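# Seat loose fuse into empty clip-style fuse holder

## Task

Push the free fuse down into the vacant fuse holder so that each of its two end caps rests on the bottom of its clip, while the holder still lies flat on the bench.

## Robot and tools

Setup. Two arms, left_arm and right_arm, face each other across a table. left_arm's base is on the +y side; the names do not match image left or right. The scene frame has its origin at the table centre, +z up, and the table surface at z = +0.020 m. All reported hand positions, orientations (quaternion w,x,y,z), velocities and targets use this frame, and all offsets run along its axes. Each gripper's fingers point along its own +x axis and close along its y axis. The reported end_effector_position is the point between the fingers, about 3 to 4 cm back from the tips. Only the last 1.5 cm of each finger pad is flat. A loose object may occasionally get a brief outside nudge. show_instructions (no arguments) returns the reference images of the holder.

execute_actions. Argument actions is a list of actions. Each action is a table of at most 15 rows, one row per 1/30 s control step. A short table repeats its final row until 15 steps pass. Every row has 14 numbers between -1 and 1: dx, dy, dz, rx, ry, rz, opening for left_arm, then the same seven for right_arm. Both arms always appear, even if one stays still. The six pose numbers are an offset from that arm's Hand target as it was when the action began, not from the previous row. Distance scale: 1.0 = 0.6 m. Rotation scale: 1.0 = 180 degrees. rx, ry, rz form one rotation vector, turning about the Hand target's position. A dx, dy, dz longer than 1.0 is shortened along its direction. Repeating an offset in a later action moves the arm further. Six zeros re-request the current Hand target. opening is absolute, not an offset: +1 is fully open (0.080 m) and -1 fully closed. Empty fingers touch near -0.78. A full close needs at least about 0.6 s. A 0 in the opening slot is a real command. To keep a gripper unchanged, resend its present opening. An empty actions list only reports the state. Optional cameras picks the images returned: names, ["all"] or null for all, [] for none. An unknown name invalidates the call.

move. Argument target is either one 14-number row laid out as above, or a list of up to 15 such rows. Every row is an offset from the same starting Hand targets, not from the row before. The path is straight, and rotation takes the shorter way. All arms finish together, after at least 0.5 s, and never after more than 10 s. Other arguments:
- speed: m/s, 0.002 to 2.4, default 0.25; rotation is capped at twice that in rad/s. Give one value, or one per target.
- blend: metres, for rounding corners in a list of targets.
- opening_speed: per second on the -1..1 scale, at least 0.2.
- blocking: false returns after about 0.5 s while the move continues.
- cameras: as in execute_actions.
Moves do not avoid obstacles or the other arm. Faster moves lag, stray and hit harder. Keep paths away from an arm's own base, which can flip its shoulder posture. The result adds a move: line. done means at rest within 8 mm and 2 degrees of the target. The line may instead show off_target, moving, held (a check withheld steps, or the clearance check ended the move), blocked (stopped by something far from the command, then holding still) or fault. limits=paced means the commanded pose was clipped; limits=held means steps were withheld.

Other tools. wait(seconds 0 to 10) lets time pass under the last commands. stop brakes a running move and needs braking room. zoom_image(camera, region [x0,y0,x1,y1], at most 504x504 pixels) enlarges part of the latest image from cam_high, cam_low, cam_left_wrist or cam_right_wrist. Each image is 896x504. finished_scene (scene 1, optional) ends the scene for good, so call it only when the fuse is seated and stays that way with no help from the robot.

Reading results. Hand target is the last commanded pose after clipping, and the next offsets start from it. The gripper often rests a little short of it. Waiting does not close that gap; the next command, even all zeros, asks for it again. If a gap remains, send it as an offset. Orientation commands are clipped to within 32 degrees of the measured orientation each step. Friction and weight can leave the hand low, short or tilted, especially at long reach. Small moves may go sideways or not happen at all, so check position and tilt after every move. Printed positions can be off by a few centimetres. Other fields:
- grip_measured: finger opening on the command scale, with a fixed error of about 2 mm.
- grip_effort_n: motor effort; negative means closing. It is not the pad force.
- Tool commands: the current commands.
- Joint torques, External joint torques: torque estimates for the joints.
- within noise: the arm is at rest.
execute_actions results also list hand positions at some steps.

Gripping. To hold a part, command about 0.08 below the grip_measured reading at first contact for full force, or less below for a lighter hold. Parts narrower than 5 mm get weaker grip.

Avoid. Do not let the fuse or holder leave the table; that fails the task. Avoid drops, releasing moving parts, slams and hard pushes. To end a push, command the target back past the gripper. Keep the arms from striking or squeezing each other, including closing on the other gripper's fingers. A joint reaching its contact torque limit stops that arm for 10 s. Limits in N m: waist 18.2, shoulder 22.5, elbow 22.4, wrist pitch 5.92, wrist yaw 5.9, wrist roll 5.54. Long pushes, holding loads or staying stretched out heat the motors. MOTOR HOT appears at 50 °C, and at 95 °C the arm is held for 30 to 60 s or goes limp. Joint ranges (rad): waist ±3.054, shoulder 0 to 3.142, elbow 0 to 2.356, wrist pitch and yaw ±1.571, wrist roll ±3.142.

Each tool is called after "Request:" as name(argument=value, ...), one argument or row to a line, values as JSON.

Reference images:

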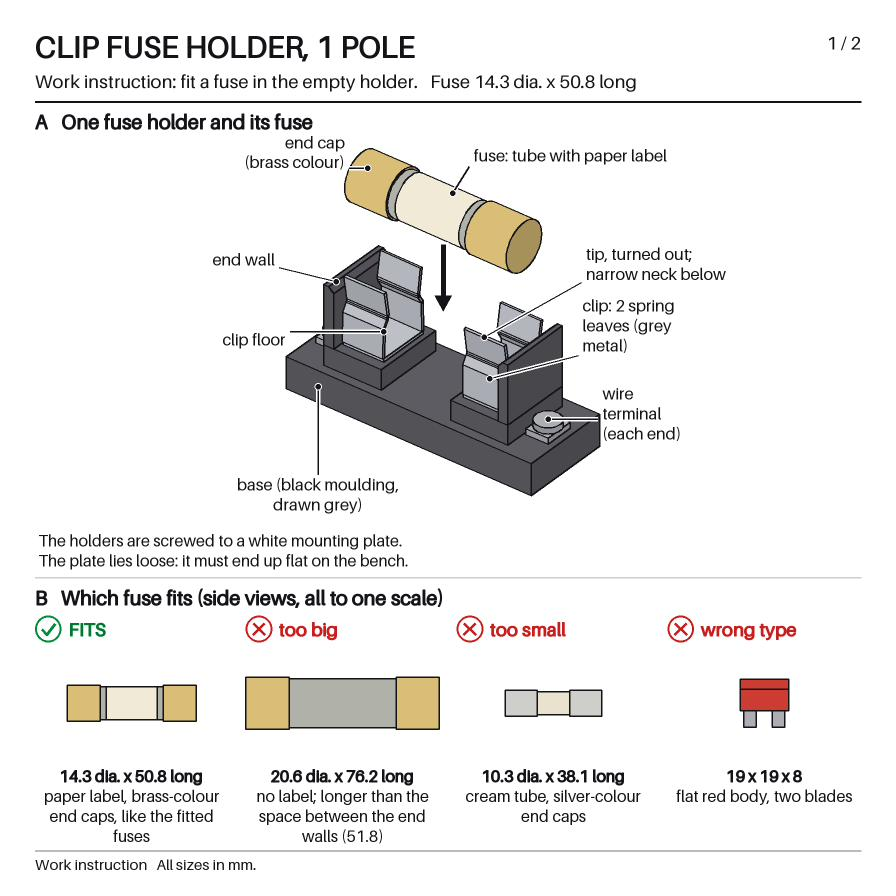

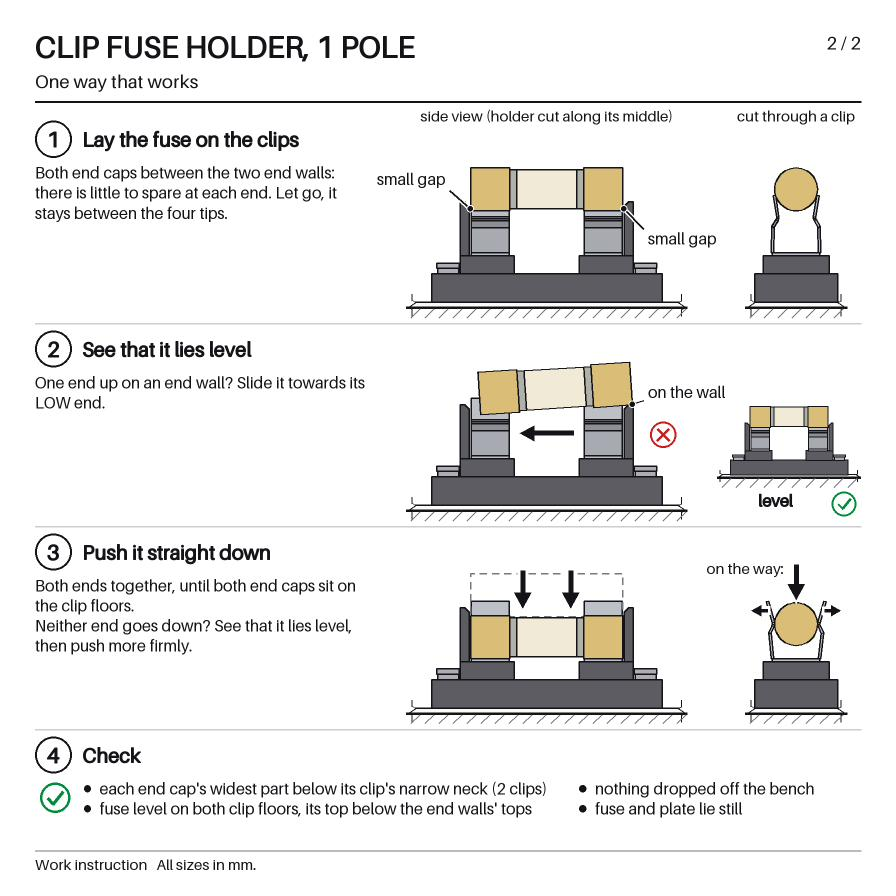

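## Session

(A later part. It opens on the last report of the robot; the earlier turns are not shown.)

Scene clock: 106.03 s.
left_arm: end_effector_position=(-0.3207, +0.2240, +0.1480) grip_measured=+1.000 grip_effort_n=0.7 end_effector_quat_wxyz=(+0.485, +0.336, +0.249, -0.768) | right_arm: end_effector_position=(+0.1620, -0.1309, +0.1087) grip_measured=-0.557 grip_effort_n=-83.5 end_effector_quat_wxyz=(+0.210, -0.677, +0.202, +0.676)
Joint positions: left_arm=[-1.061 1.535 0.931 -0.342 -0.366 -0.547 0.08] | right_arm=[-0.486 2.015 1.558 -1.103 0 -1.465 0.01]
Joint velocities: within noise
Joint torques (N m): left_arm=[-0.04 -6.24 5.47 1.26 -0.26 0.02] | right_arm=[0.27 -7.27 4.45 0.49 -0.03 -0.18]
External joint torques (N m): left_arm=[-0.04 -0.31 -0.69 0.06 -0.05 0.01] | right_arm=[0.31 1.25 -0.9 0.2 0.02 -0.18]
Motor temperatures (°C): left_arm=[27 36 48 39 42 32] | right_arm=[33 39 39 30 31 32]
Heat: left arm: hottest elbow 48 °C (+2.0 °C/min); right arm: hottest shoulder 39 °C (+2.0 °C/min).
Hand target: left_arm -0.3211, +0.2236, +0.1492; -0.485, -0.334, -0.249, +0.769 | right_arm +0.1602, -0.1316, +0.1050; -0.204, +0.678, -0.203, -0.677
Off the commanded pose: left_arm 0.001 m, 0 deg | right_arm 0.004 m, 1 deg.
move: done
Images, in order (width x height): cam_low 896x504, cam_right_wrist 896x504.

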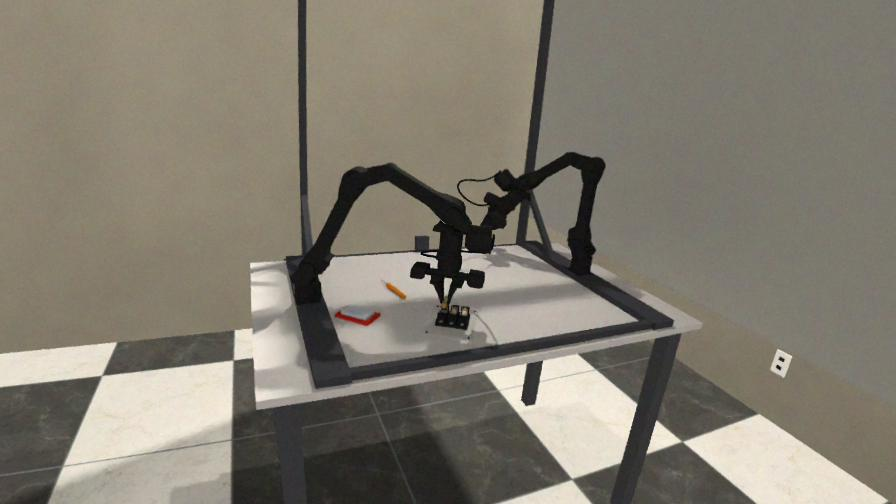

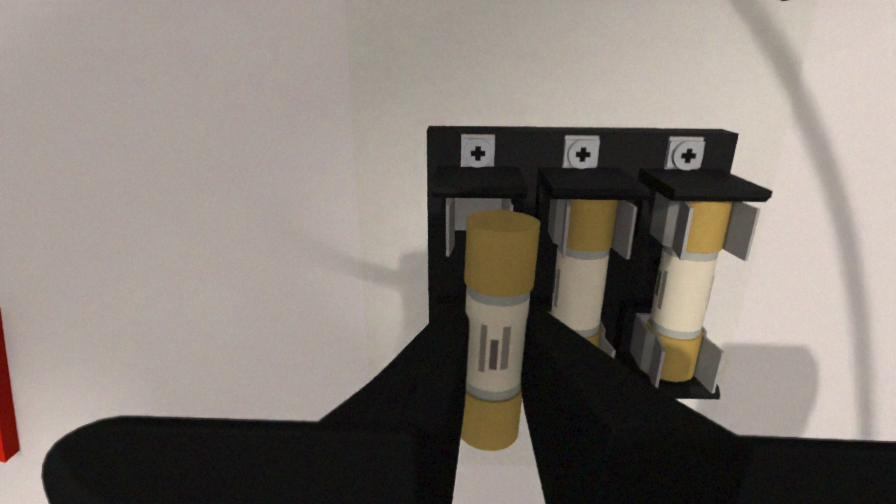

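Request:
move(
  target=[0,0,0,0,0,0,1,-0.001,-0.009,-0.012,0,0,0.002,-0.65],
  speed=0.1,
  cameras=["cam_right_wrist","cam_low"],
)

Request:
zoom_image(
  camera="cam_right_wrist",
  region=[400, 100, 760, 460],
)

Request:
zoom_image(
  camera="cam_low",
  region=[430, 280, 485, 335],
)

Scene clock: 142.80 s.
left_arm: end_effector_position=(-0.3207, +0.2240, +0.1480) grip_measured=+1.000 grip_effort_n=0.7 end_effector_quat_wxyz=(+0.485, +0.336, +0.249, -0.768) | right_arm: end_effector_position=(+0.1597, -0.1353, +0.0975) grip_measured=-0.557 grip_effort_n=-83.5 end_effector_quat_wxyz=(+0.203, -0.678, +0.202, +0.677)
Joint positions: left_arm=[-1.061 1.535 0.931 -0.342 -0.366 -0.547 0.08] | right_arm=[-0.486 2.015 1.513 -1.068 0 -1.476 0.01]
Joint velocities: within noise
Joint torques (N m): left_arm=[-0.05 -6.21 5.48 1.26 -0.25 0.02] | right_arm=[-0.17 -8.63 4.26 0.48 -0.04 -0.19]
External joint torques (N m): left_arm=[-0.03 -0.22 -0.8 0.02 -0.05 0.02] | right_arm=[-0.18 -0.18 -1.02 0.2 0.01 -0.19]
Motor temperatures (°C): left_arm=[27 37 48 39 42 32] | right_arm=[32 42 38 30 31 32]
Heat: left arm: hottest elbow 48 °C (+1.0 °C/min); right arm: hottest shoulder 42 °C (+3.0 °C/min).
Hand target: left_arm -0.3211, +0.2236, +0.1492; -0.485, -0.334, -0.249, +0.769 | right_arm +0.1596, -0.1370, +0.0978; -0.201, +0.678, -0.201, -0.678
Off the commanded pose: left_arm 0.001 m, 0 deg | right_arm 0.002 m, 0 deg.
move: done
Images, in order (width x height): cam_low 896x504, cam_right_wrist 896x504.

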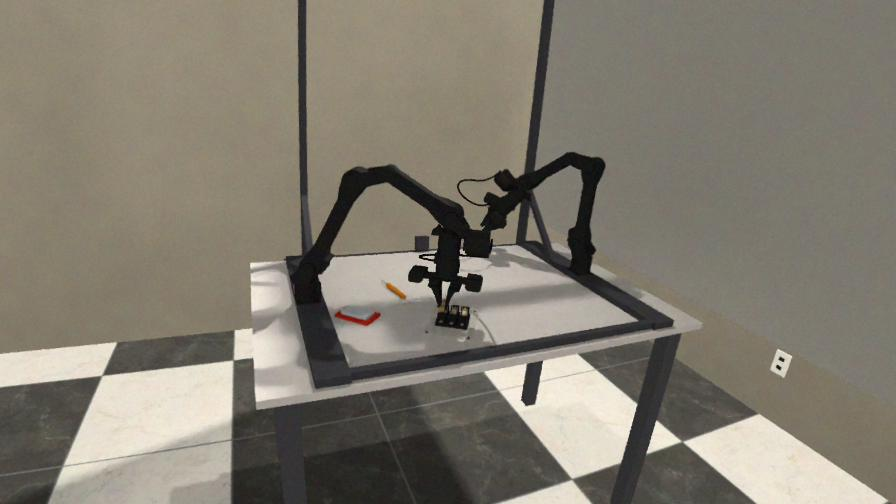

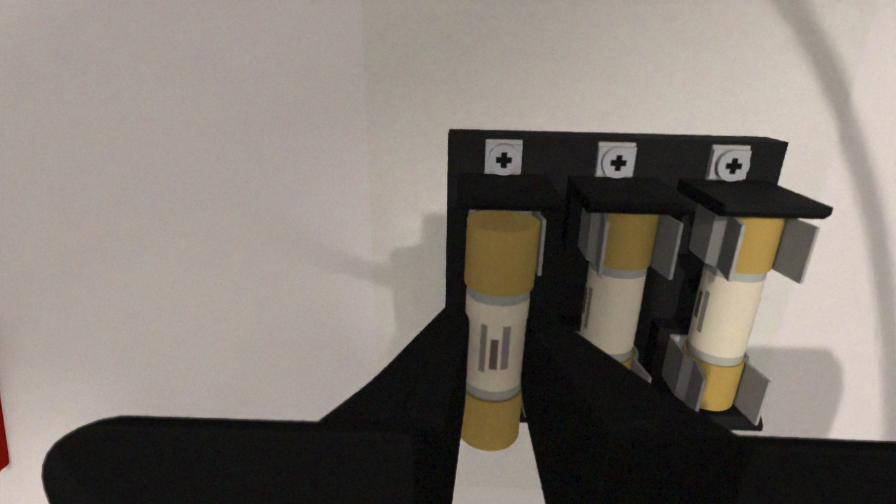

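Scaled by 1.400 from the camera's 896x504 image, which has a finer 1280x720 frame.

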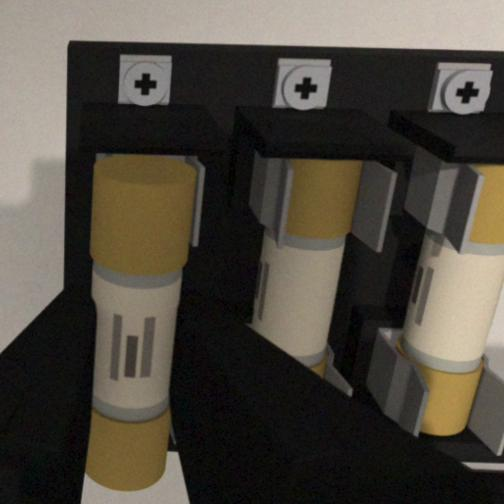

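Scaled by 9.164 from the camera's 896x504 image, which has a finer 1280x720 frame.

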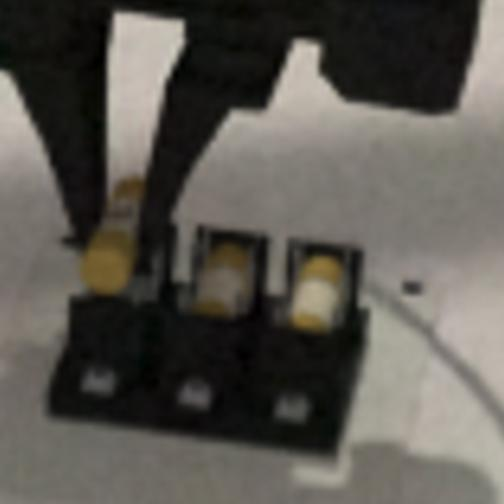

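Request:
move(
  target=[0,0,0,0,0,0,1,0.0007,0.001,-0.011,0,0,0,-0.65],
  speed=0.06,
  cameras=["cam_right_wrist","cam_low"],
)

Request:
zoom_image(
  camera="cam_right_wrist",
  region=[400, 100, 760, 460],
)

Request:
zoom_image(
  camera="cam_low",
  region=[430, 280, 485, 335],
)

Scene clock: 159.67 s.
left_arm: end_effector_position=(-0.3207, +0.2240, +0.1480) grip_measured=+1.000 grip_effort_n=0.7 end_effector_quat_wxyz=(+0.485, +0.336, +0.249, -0.768) | right_arm: end_effector_position=(+0.1608, -0.1342, +0.0944) grip_measured=-0.557 grip_effort_n=-83.5 end_effector_quat_wxyz=(+0.206, -0.679, +0.198, +0.676)
Joint positions: left_arm=[-1.061 1.535 0.931 -0.342 -0.366 -0.547 0.08] | right_arm=[-0.486 2.015 1.5 -1.044 0.002 -1.478 0.01]
Joint velocities: within noise
Joint torques (N m): left_arm=[-0.07 -6.21 5.45 1.26 -0.26 0.03] | right_arm=[-0.16 -7.55 4.09 0.44 -0.12 -0.14]
External joint torques (N m): left_arm=[-0.08 -0.17 -0.88 0.02 -0.04 0.02] | right_arm=[-0.14 0.91 -1.21 0.14 -0.07 -0.14]
Motor temperatures (°C): left_arm=[27 37 48 39 42 32] | right_arm=[32 44 37 30 31 32]
Heat: left arm: hottest elbow 48 °C (+1.0 °C/min); right arm: hottest shoulder 44 °C (+4.0 °C/min).
Hand target: left_arm -0.3211, +0.2236, +0.1492; -0.485, -0.334, -0.249, +0.769 | right_arm +0.1601, -0.1365, +0.0912; -0.201, +0.678, -0.201, -0.677
Off the commanded pose: left_arm 0.001 m, 0 deg | right_arm 0.004 m, 1 deg.
move: done
Images, in order (width x height): cam_low 896x504, cam_right_wrist 896x504.

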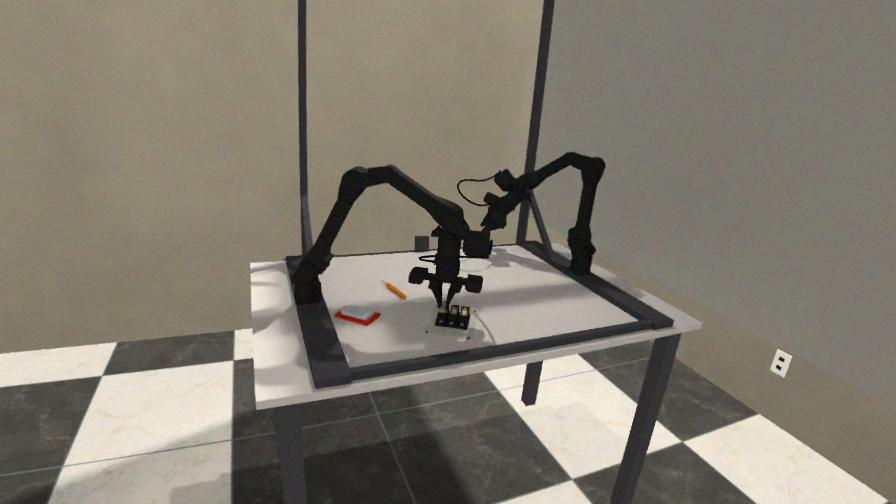

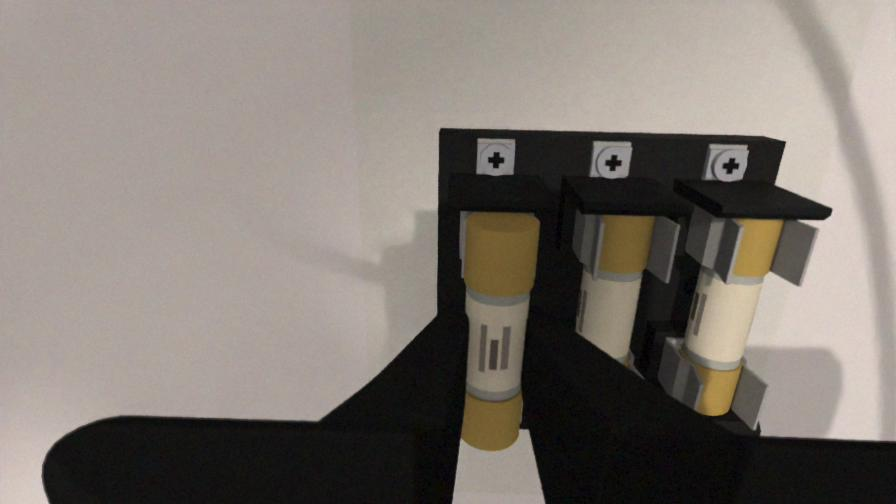

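Scaled by 1.400 from the camera's 896x504 image, which has a finer 1280x720 frame.

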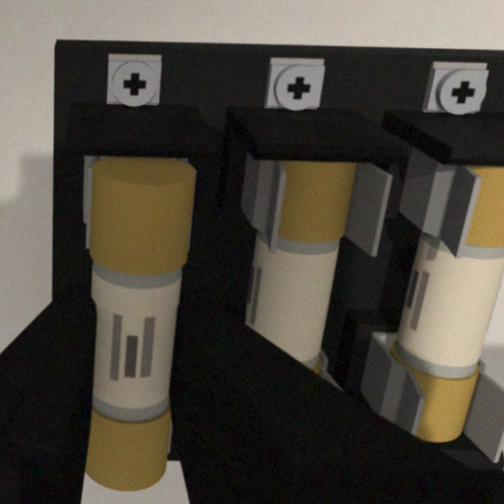

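Scaled by 9.164 from the camera's 896x504 image, which has a finer 1280x720 frame.

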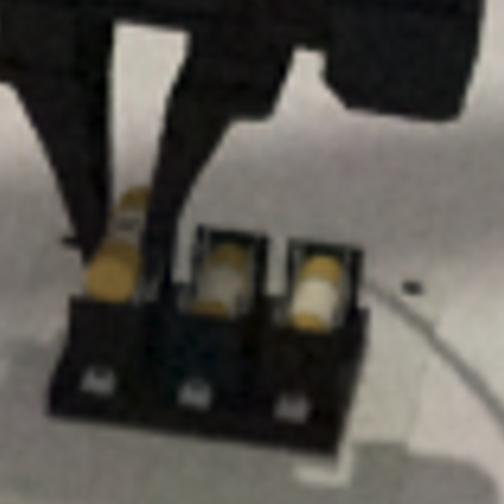

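Request:
move(
  target=[0,0,0,0,0,0,1,-0.0015,-0.003,-0.006,0,0,0,-0.65],
  speed=0.06,
  cameras=["cam_right_wrist"],
)

Request:
zoom_image(
  camera="cam_right_wrist",
  region=[400, 100, 760, 460],
)

Scene clock: 163.57 s.
left_arm: end_effector_position=(-0.3207, +0.2240, +0.1480) grip_measured=+1.000 grip_effort_n=0.7 end_effector_quat_wxyz=(+0.485, +0.336, +0.249, -0.768) | right_arm: end_effector_position=(+0.1607, -0.1345, +0.0912) grip_measured=-0.557 grip_effort_n=-83.5 end_effector_quat_wxyz=(+0.206, -0.680, +0.197, +0.676)
Joint positions: left_arm=[-1.061 1.535 0.931 -0.342 -0.366 -0.547 0.08] | right_arm=[-0.486 2.015 1.487 -1.028 0.002 -1.479 0.01]
Joint velocities: within noise
Joint torques (N m): left_arm=[-0.07 -6.22 5.45 1.25 -0.26 0.02] | right_arm=[-0.15 -7.97 3.37 0.43 -0.11 -0.12]
External joint torques (N m): left_arm=[-0.05 -0.25 -0.8 0.02 -0.06 0.02] | right_arm=[-0.16 0.55 -1.93 0.14 -0.06 -0.12]
Motor temperatures (°C): left_arm=[27 37 48 39 42 32] | right_arm=[32 44 37 30 31 32]
Heat: left arm: hottest elbow 48 °C (+0.0 °C/min); right arm: hottest shoulder 44 °C (+5.0 °C/min).
Hand target: left_arm -0.3211, +0.2236, +0.1492; -0.485, -0.334, -0.249, +0.769 | right_arm +0.1593, -0.1383, +0.0876; -0.201, +0.678, -0.201, -0.677
Off the commanded pose: left_arm 0.001 m, 0 deg | right_arm 0.005 m, 1 deg.
move: done
Images, in order (width x height): cam_right_wrist 896x504.

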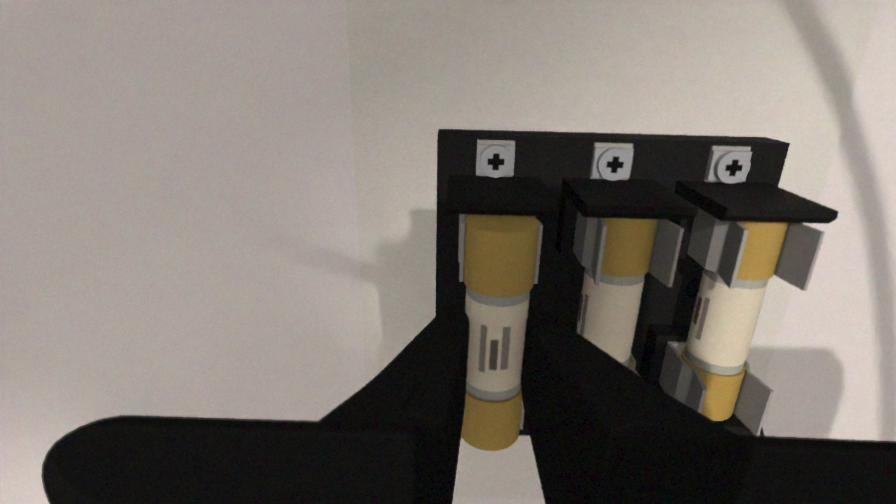

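Scaled by 1.400 from the camera's 896x504 image, which has a finer 1280x720 frame.

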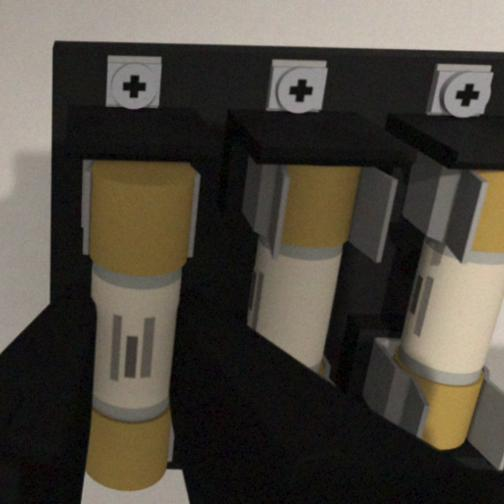

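Request:
move(
  target=[0,0,0,0,0,0,1,0.001,0.003,-0.015,0,0,0,-0.65],
  speed=0.06,
  cameras=["cam_right_wrist"],
)

Request:
zoom_image(
  camera="cam_right_wrist",
  region=[400, 100, 760, 460],
)

Scene clock: 168.63 s.
left_arm: end_effector_position=(-0.3207, +0.2240, +0.1480) grip_measured=+1.000 grip_effort_n=1.2 end_effector_quat_wxyz=(+0.485, +0.336, +0.249, -0.768) | right_arm: end_effector_position=(+0.1607, -0.1345, +0.0884) grip_measured=-0.557 grip_effort_n=-83.5 end_effector_quat_wxyz=(+0.208, -0.680, +0.195, +0.676)
Joint positions: left_arm=[-1.061 1.535 0.931 -0.342 -0.366 -0.547 0.08] | right_arm=[-0.486 2.015 1.475 -1.013 0.002 -1.479 0.01]
Joint velocities: within noise
Joint torques (N m): left_arm=[-0.06 -6.22 5.47 1.25 -0.26 0.02] | right_arm=[-0.06 -5.91 3.4 1.41 -0.12 -0.08]
External joint torques (N m): left_arm=[-0.07 -0.23 -0.79 0.02 -0.05 0.01] | right_arm=[-0.06 2.55 -1.91 1.08 -0.07 -0.08]
Motor temperatures (°C): left_arm=[27 37 48 39 41 32] | right_arm=[32 44 37 30 31 32]
Heat: left arm: hottest elbow 48 °C (+0.0 °C/min); right arm: hottest shoulder 44 °C (+4.0 °C/min).
Hand target: left_arm -0.3211, +0.2236, +0.1492; -0.485, -0.334, -0.249, +0.769 | right_arm +0.1599, -0.1365, +0.0786; -0.201, +0.678, -0.201, -0.677
Off the commanded pose: left_arm 0.001 m, 0 deg | right_arm 0.010 m, 1 deg.
move: off_target (right_arm)
Images, in order (width x height): cam_right_wrist 896x504.

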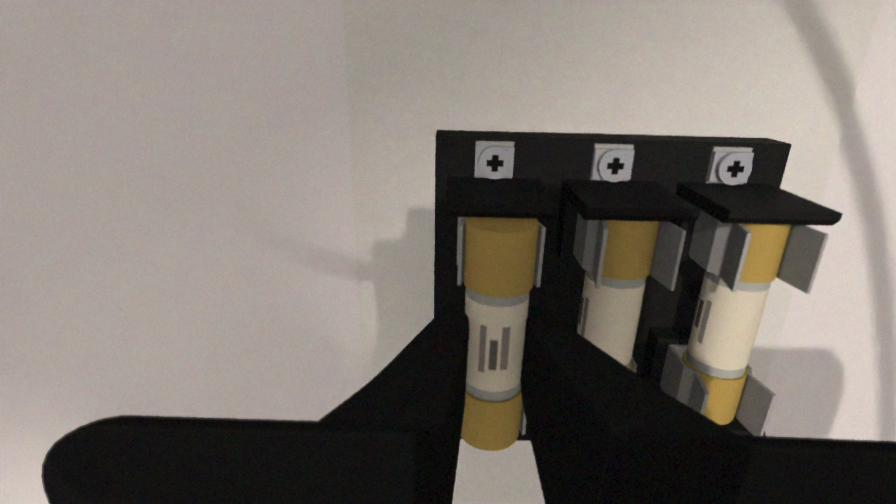

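Scaled by 1.400 from the camera's 896x504 image, which has a finer 1280x720 frame.

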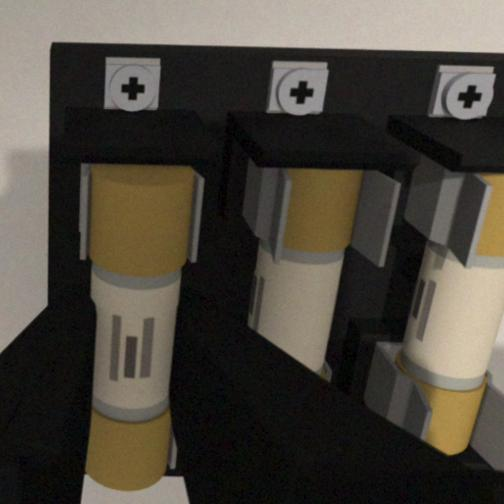

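Request:
move(
  target=[0,0,0,0,0,0,1,0,0,-0.025,0,0,0,-0.68],
  speed=0.05,
  cameras=["cam_right_wrist","cam_low"],
)

Request:
zoom_image(
  camera="cam_low",
  region=[430, 280, 485, 335],
)

Scene clock: 173.40 s.
left_arm: end_effector_position=(-0.3207, +0.2240, +0.1480) grip_measured=+1.000 grip_effort_n=0.7 end_effector_quat_wxyz=(+0.485, +0.336, +0.249, -0.768) | right_arm: end_effector_position=(+0.1603, -0.1351, +0.0847) grip_measured=-0.557 grip_effort_n=-83.5 end_effector_quat_wxyz=(+0.213, -0.681, +0.190, +0.675)
Joint positions: left_arm=[-1.061 1.535 0.931 -0.342 -0.366 -0.547 0.08] | right_arm=[-0.486 2.005 1.444 -0.977 0.002 -1.479 0.01]
Joint velocities: within noise
Joint torques (N m): left_arm=[-0.04 -6.24 5.49 1.25 -0.26 0.02] | right_arm=[0.01 -2.7 2.89 2.63 -0.11 -0.08]
External joint torques (N m): left_arm=[-0.03 -0.25 -0.77 0.03 -0.05 0.02] | right_arm=[-0.07 5.6 -2.31 2.31 -0.05 -0.08]
Motor temperatures (°C): left_arm=[27 37 48 39 41 32] | right_arm=[32 43 37 31 31 32]
Heat: left arm: hottest elbow 48 °C (+0.0 °C/min); right arm: hottest shoulder 43 °C (+3.0 °C/min).
Hand target: left_arm -0.3211, +0.2236, +0.1492; -0.485, -0.334, -0.249, +0.769 | right_arm +0.1599, -0.1365, +0.0636; -0.201, +0.678, -0.201, -0.677
Off the commanded pose: left_arm 0.001 m, 0 deg | right_arm 0.021 m, 2 deg.
move: off_target (right_arm)
Images, in order (width x height): cam_low 896x504, cam_right_wrist 896x504.

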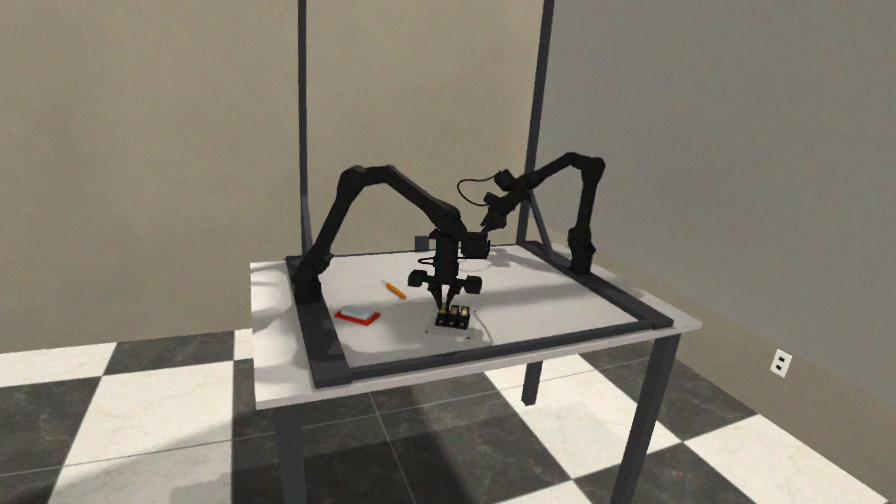

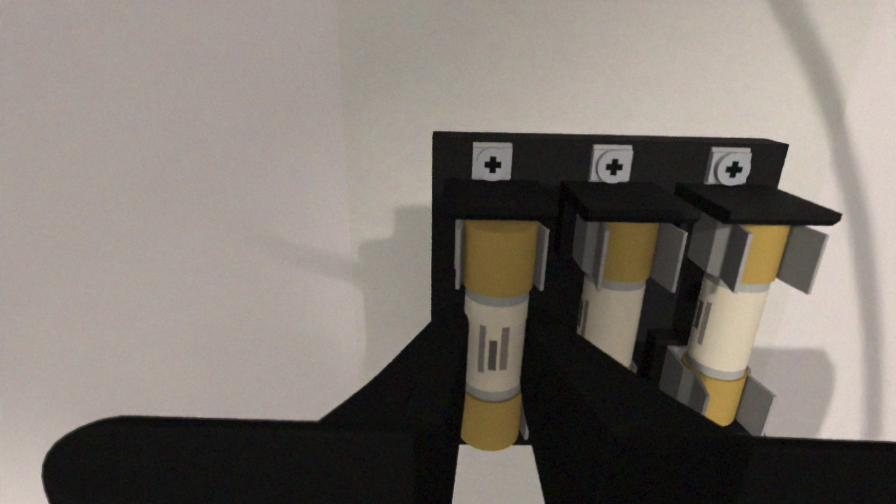

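Scaled by 9.164 from the camera's 896x504 image, which has a finer 1280x720 frame.

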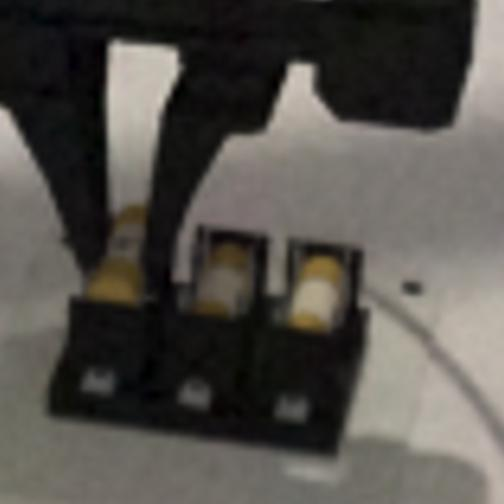

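Request:
move(
  target=[0,0,0,0,0,0,1,0,0,-0.025,0,0,0,-0.7],
  speed=0.05,
  cameras=["cam_right_wrist"],
)

Scene clock: 175.60 s.
left_arm: end_effector_position=(-0.3207, +0.2240, +0.1480) grip_measured=+1.000 grip_effort_n=0.7 end_effector_quat_wxyz=(+0.485, +0.336, +0.249, -0.768) | right_arm: end_effector_position=(+0.1626, -0.1308, +0.0818) grip_measured=-0.557 grip_effort_n=-83.5 end_effector_quat_wxyz=(+0.225, -0.683, +0.178, +0.672)
Joint positions: left_arm=[-1.061 1.535 0.931 -0.342 -0.366 -0.547 0.08] | right_arm=[-0.486 1.998 1.422 -0.925 0.002 -1.479 0.01]
Joint velocities: within noise
Joint torques (N m): left_arm=[-0.05 -6.24 5.48 1.25 -0.27 0.02] | right_arm=[-0.05 0.01 1.76 2.6 -0.11 -0.07]
External joint torques (N m): left_arm=[-0.04 -0.26 -0.74 0.05 -0.06 0.02] | right_arm=[-0.05 8.35 -3.52 2.21 -0.06 -0.07]
Motor temperatures (°C): left_arm=[27 37 48 39 41 32] | right_arm=[32 43 36 32 31 32]
Heat: left arm: hottest elbow 48 °C (+0.0 °C/min); right arm: hottest shoulder 43 °C (+2.0 °C/min).
Hand target: left_arm -0.3211, +0.2236, +0.1492; -0.485, -0.334, -0.249, +0.769 | right_arm +0.1599, -0.1364, +0.0487; -0.202, +0.678, -0.201, -0.677
Off the commanded pose: left_arm 0.001 m, 0 deg | right_arm 0.034 m, 4 deg.
move: off_target (right_arm)
Images, in order (width x height): cam_right_wrist 896x504.

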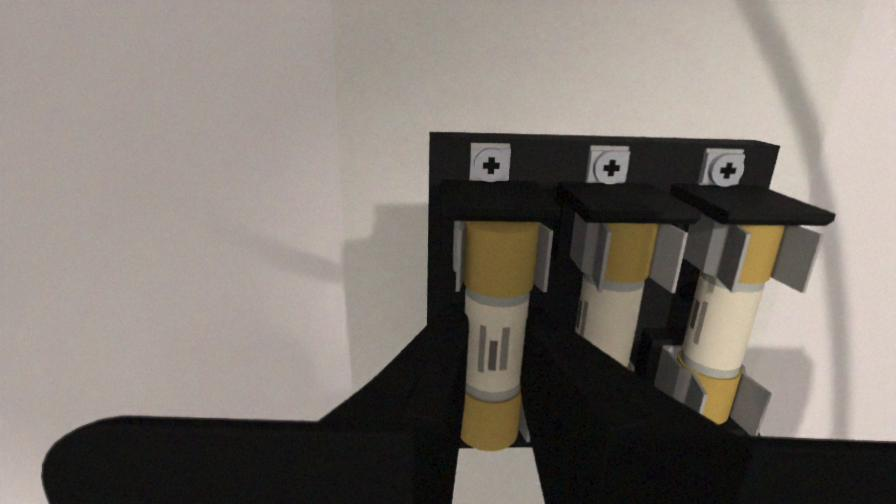

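Request:
move(
  target=[0,0,0,0,0,0,1,-0.002,-0.006,-0.025,-0.02,0.01,0,-0.7],
  speed=0.05,
  cameras=["cam_right_wrist","cam_low"],
)

Request:
zoom_image(
  camera="cam_low",
  region=[430, 280, 485, 335],
)

Scene clock: 181.37 s.
left_arm: end_effector_position=(-0.3207, +0.2240, +0.1480) grip_measured=+1.000 grip_effort_n=0.7 end_effector_quat_wxyz=(+0.485, +0.336, +0.249, -0.768) | right_arm: end_effector_position=(+0.1632, -0.1297, +0.0851) grip_measured=-0.557 grip_effort_n=-83.5 end_effector_quat_wxyz=(+0.219, -0.682, +0.184, +0.673)
Joint positions: left_arm=[-1.061 1.535 0.931 -0.342 -0.366 -0.547 0.08] | right_arm=[-0.486 2.014 1.459 -0.966 0.002 -1.479 0.01]
Joint velocities: within noise
Joint torques (N m): left_arm=[-0.05 -6.08 5.32 1.2 -0.23 0.02] | right_arm=[0.02 -5.78 4.5 0.72 -0.07 0.01]
External joint torques (N m): left_arm=[-0.01 -0.06 -0.95 -0.03 -0.03 0.01] | right_arm=[0.06 2.68 -0.79 0.37 -0.02 0.01]
Motor temperatures (°C): left_arm=[27 37 48 39 41 32] | right_arm=[32 41 36 35 31 32]
Heat: left arm: hottest elbow 48 °C (+0.0 °C/min); right arm: hottest shoulder 41 °C (+0.0 °C/min).
Hand target: left_arm -0.3207, +0.2240, +0.1480; -0.485, -0.336, -0.249, +0.768 (not the last commanded pose) | right_arm +0.1624, -0.1312, +0.0776; -0.212, +0.681, -0.191, -0.675 (not the last commanded pose)
Off the commanded pose: left_arm 0.001 m, 0 deg | right_arm 0.053 m, 7 deg.
move: blocked (right_arm; both arms now hold where they are)
Images, in order (width x height): cam_low 896x504, cam_right_wrist 896x504.

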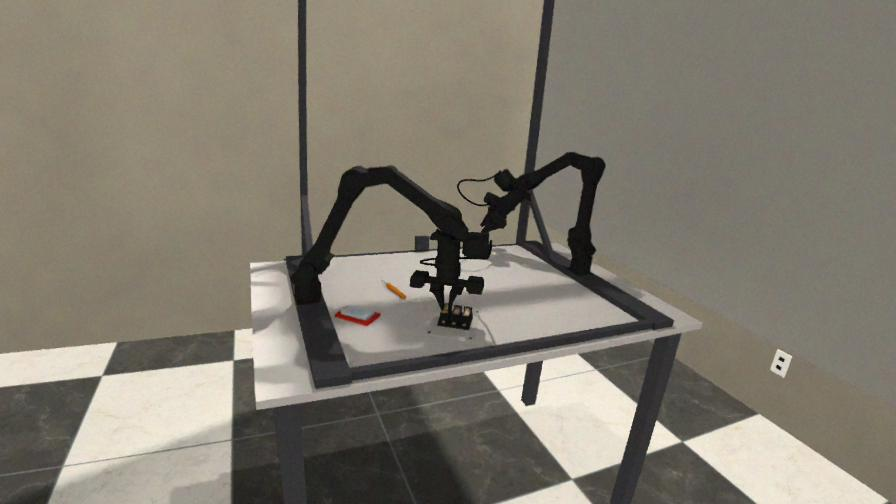

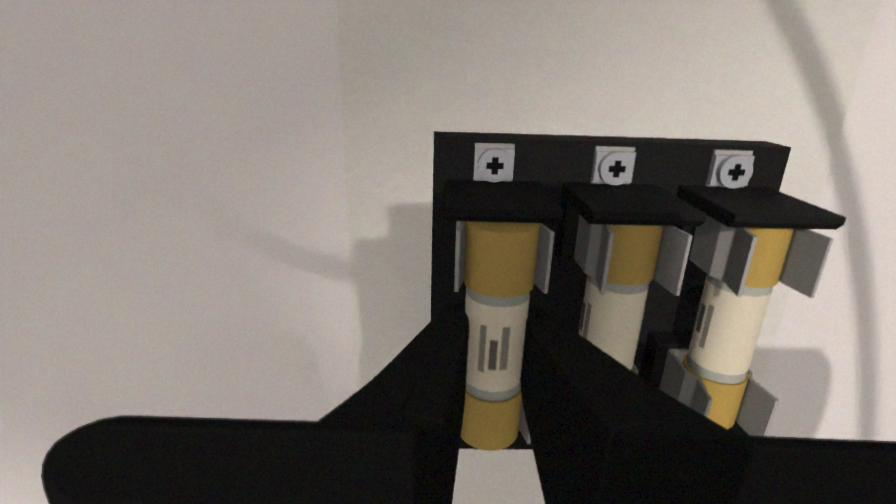

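Scaled by 9.164 from the camera's 896x504 image, which has a finer 1280x720 frame.

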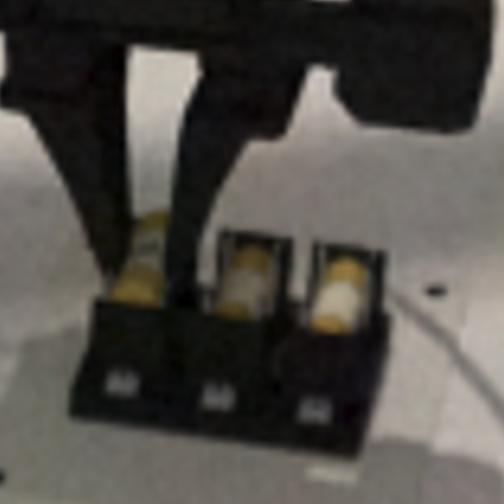

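Request:
move(
  target=[
    [0,0,0,0,0,0,1,-0.003,-0.008,-0.05,0,0,0,-0.72],
    [0,0,0,0,0,0,1,0.006,-0.014,-0.06,0.028,0.042,0,-0.72],
    [0,0,0,0,0,0,1,-0.012,-0.002,-0.06,-0.028,-0.042,0,-0.72],
    [0,0,0,0,0,0,1,-0.003,-0.008,-0.05,0,0,0,-0.72],
  ],
  speed=0.08,
  cameras=["cam_right_wrist","cam_low"],
)

Request:
zoom_image(
  camera="cam_low",
  region=[430, 280, 485, 335],
)

Scene clock: 198.13 s.
left_arm: end_effector_position=(-0.3207, +0.2240, +0.1480) grip_measured=+1.000 grip_effort_n=0.7 end_effector_quat_wxyz=(+0.485, +0.336, +0.249, -0.768) | right_arm: end_effector_position=(+0.1646, -0.1276, +0.0787) grip_measured=-0.557 grip_effort_n=-83.5 end_effector_quat_wxyz=(+0.238, -0.687, +0.167, +0.666)
Joint positions: left_arm=[-1.061 1.535 0.931 -0.342 -0.366 -0.547 0.08] | right_arm=[-0.484 1.99 1.393 -0.87 0.01 -1.473 0.01]
Joint velocities: within noise
Joint torques (N m): left_arm=[-0.04 -6.05 5.34 1.2 -0.23 0.01] | right_arm=[-0.32 -0.7 1.65 1.89 -0.4 -0.21]
External joint torques (N m): left_arm=[-0.05 -0.09 -0.89 -0.01 -0.03 0] | right_arm=[-0.43 7.6 -3.64 1.45 -0.35 -0.22]
Motor temperatures (°C): left_arm=[27 37 48 39 41 32] | right_arm=[32 39 36 34 31 32]
Heat: left arm: hottest elbow 48 °C (+0.0 °C/min); right arm: hottest shoulder 39 °C (-3.0 °C/min).
Hand target: left_arm -0.3207, +0.2240, +0.1480; -0.485, -0.336, -0.249, +0.768 | right_arm +0.1606, -0.1360, +0.0476; -0.212, +0.681, -0.191, -0.675
Off the commanded pose: left_arm 0.000 m, 0 deg | right_arm 0.032 m, 4 deg.
move: off_target (right_arm)
Images, in order (width x height): cam_low 896x504, cam_right_wrist 896x504.

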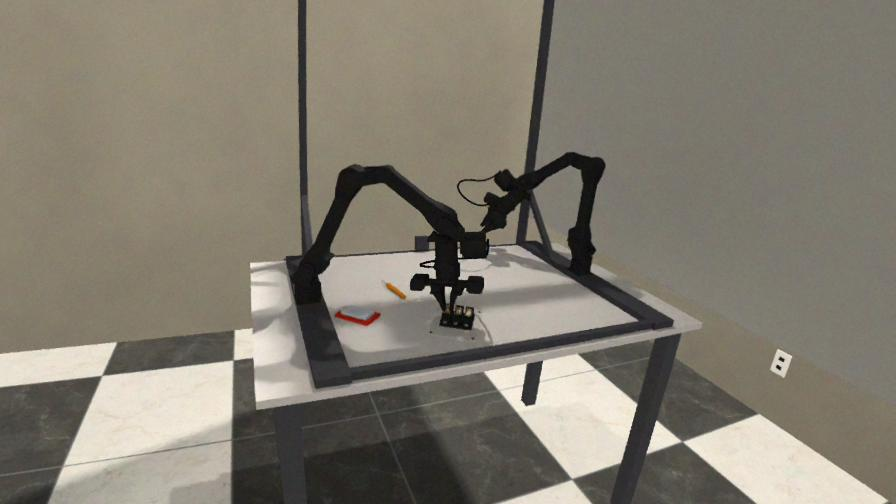

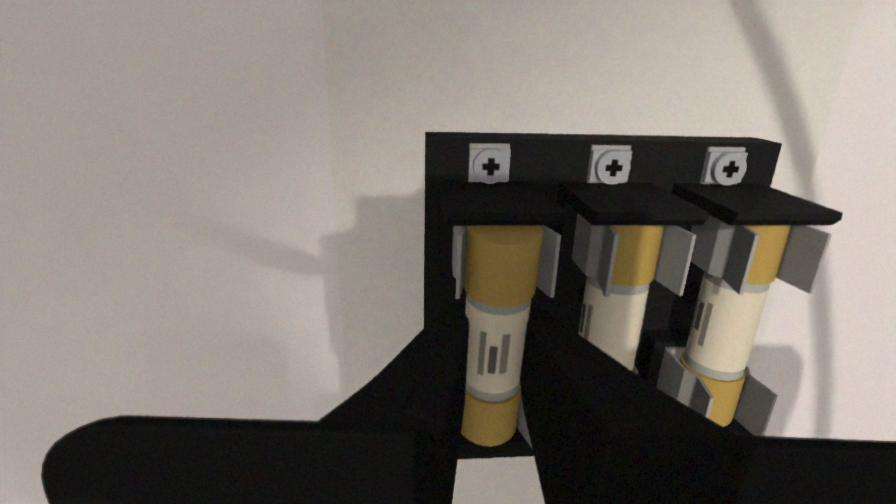

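Scaled by 9.164 from the camera's 896x504 image, which has a finer 1280x720 frame.

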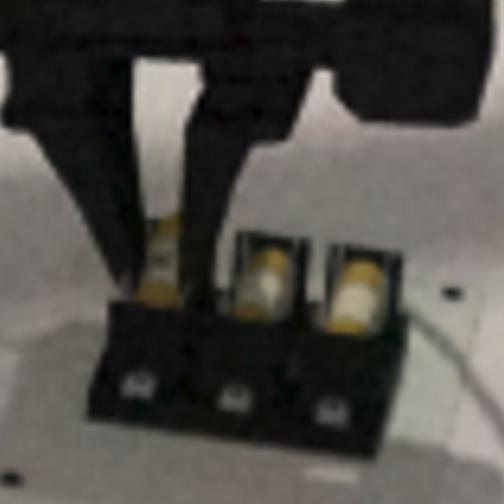

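Request:
move(
  target=[
    [0,0,0,0,0,0,1,0.005,0.012,0.055,-0.008,0.005,0,-0.7],
    [0,0,0,0,0,0,1,0.005,0.012,0.055,-0.008,0.005,0,-0.35],
    [0,0,0,0,0,0,1,0.005,0.012,0.15,-0.008,0.005,0,-0.35],
  ],
  speed=0.15,
  opening_speed=1,
  cameras=["cam_right_wrist","cam_low"],
)

Request:
zoom_image(
  camera="cam_right_wrist",
  region=[400, 60, 800, 460],
)

Request:
zoom_image(
  camera="cam_low",
  region=[430, 280, 485, 335],
)

Scene clock: 206.40 s.
left_arm: end_effector_position=(-0.3207, +0.2240, +0.1480) grip_measured=+1.000 grip_effort_n=1.2 end_effector_quat_wxyz=(+0.485, +0.336, +0.249, -0.768) | right_arm: end_effector_position=(+0.1621, -0.1309, +0.1320) grip_measured=-0.352 grip_effort_n=15.6 end_effector_quat_wxyz=(+0.197, -0.678, +0.208, +0.677)
Joint positions: left_arm=[-1.061 1.535 0.931 -0.342 -0.366 -0.547 0.08] | right_arm=[-0.485 2.022 1.663 -1.227 0.003 -1.474 0.019]
Joint velocities: within noise
Joint torques (N m): left_arm=[-0.08 -6.04 5.35 1.19 -0.23 0.01] | right_arm=[-0.27 -9.01 6.09 0.17 -0.2 -0.17]
External joint torques (N m): left_arm=[-0.11 -0.09 -0.87 -0.03 -0.02 0.01] | right_arm=[-0.32 -0.4 0.71 -0.08 -0.15 -0.17]
Motor temperatures (°C): left_arm=[27 38 48 39 41 32] | right_arm=[32 38 36 34 31 32]
Heat: left arm: hottest elbow 48 °C (+0.0 °C/min); right arm: hottest shoulder 38 °C (-5.1 °C/min).
Hand target: left_arm -0.3207, +0.2240, +0.1480; -0.485, -0.336, -0.249, +0.768 | right_arm +0.1636, -0.1287, +0.1376; -0.202, +0.678, -0.201, -0.678
Off the commanded pose: left_arm 0.000 m, 0 deg | right_arm 0.006 m, 1 deg.
move: done
Images, in order (width x height): cam_low 896x504, cam_right_wrist 896x504.

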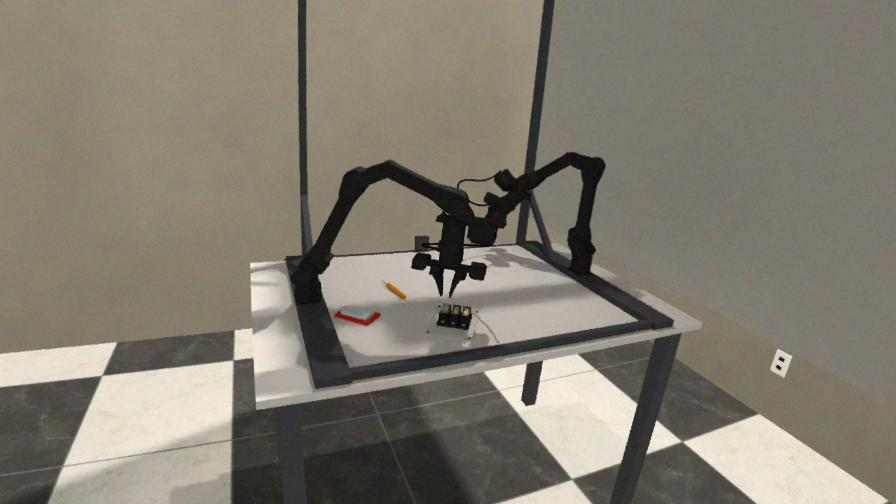

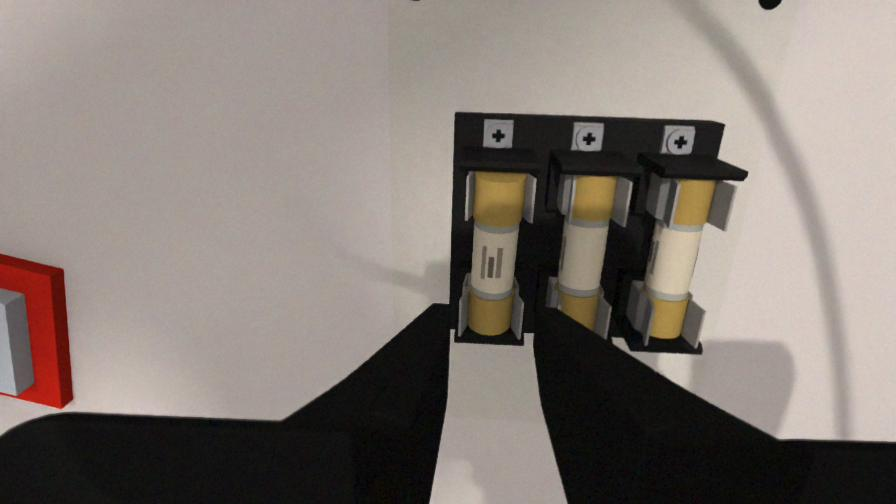

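Scaled by 1.260 from the camera's 896x504 image, which has a finer 1280x720 frame.

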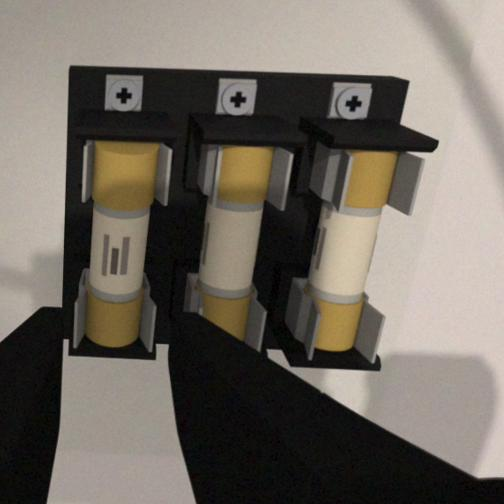

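Scaled by 9.164 from the camera's 896x504 image, which has a finer 1280x720 frame.

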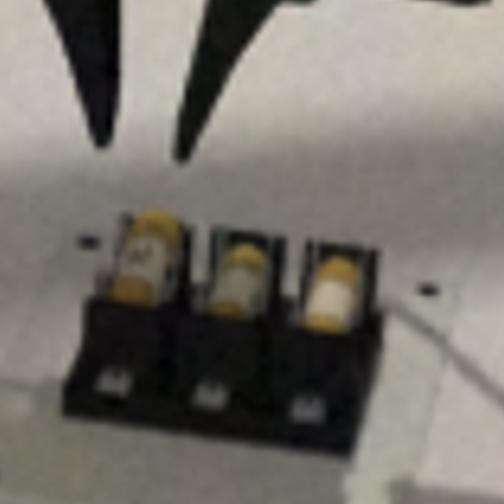

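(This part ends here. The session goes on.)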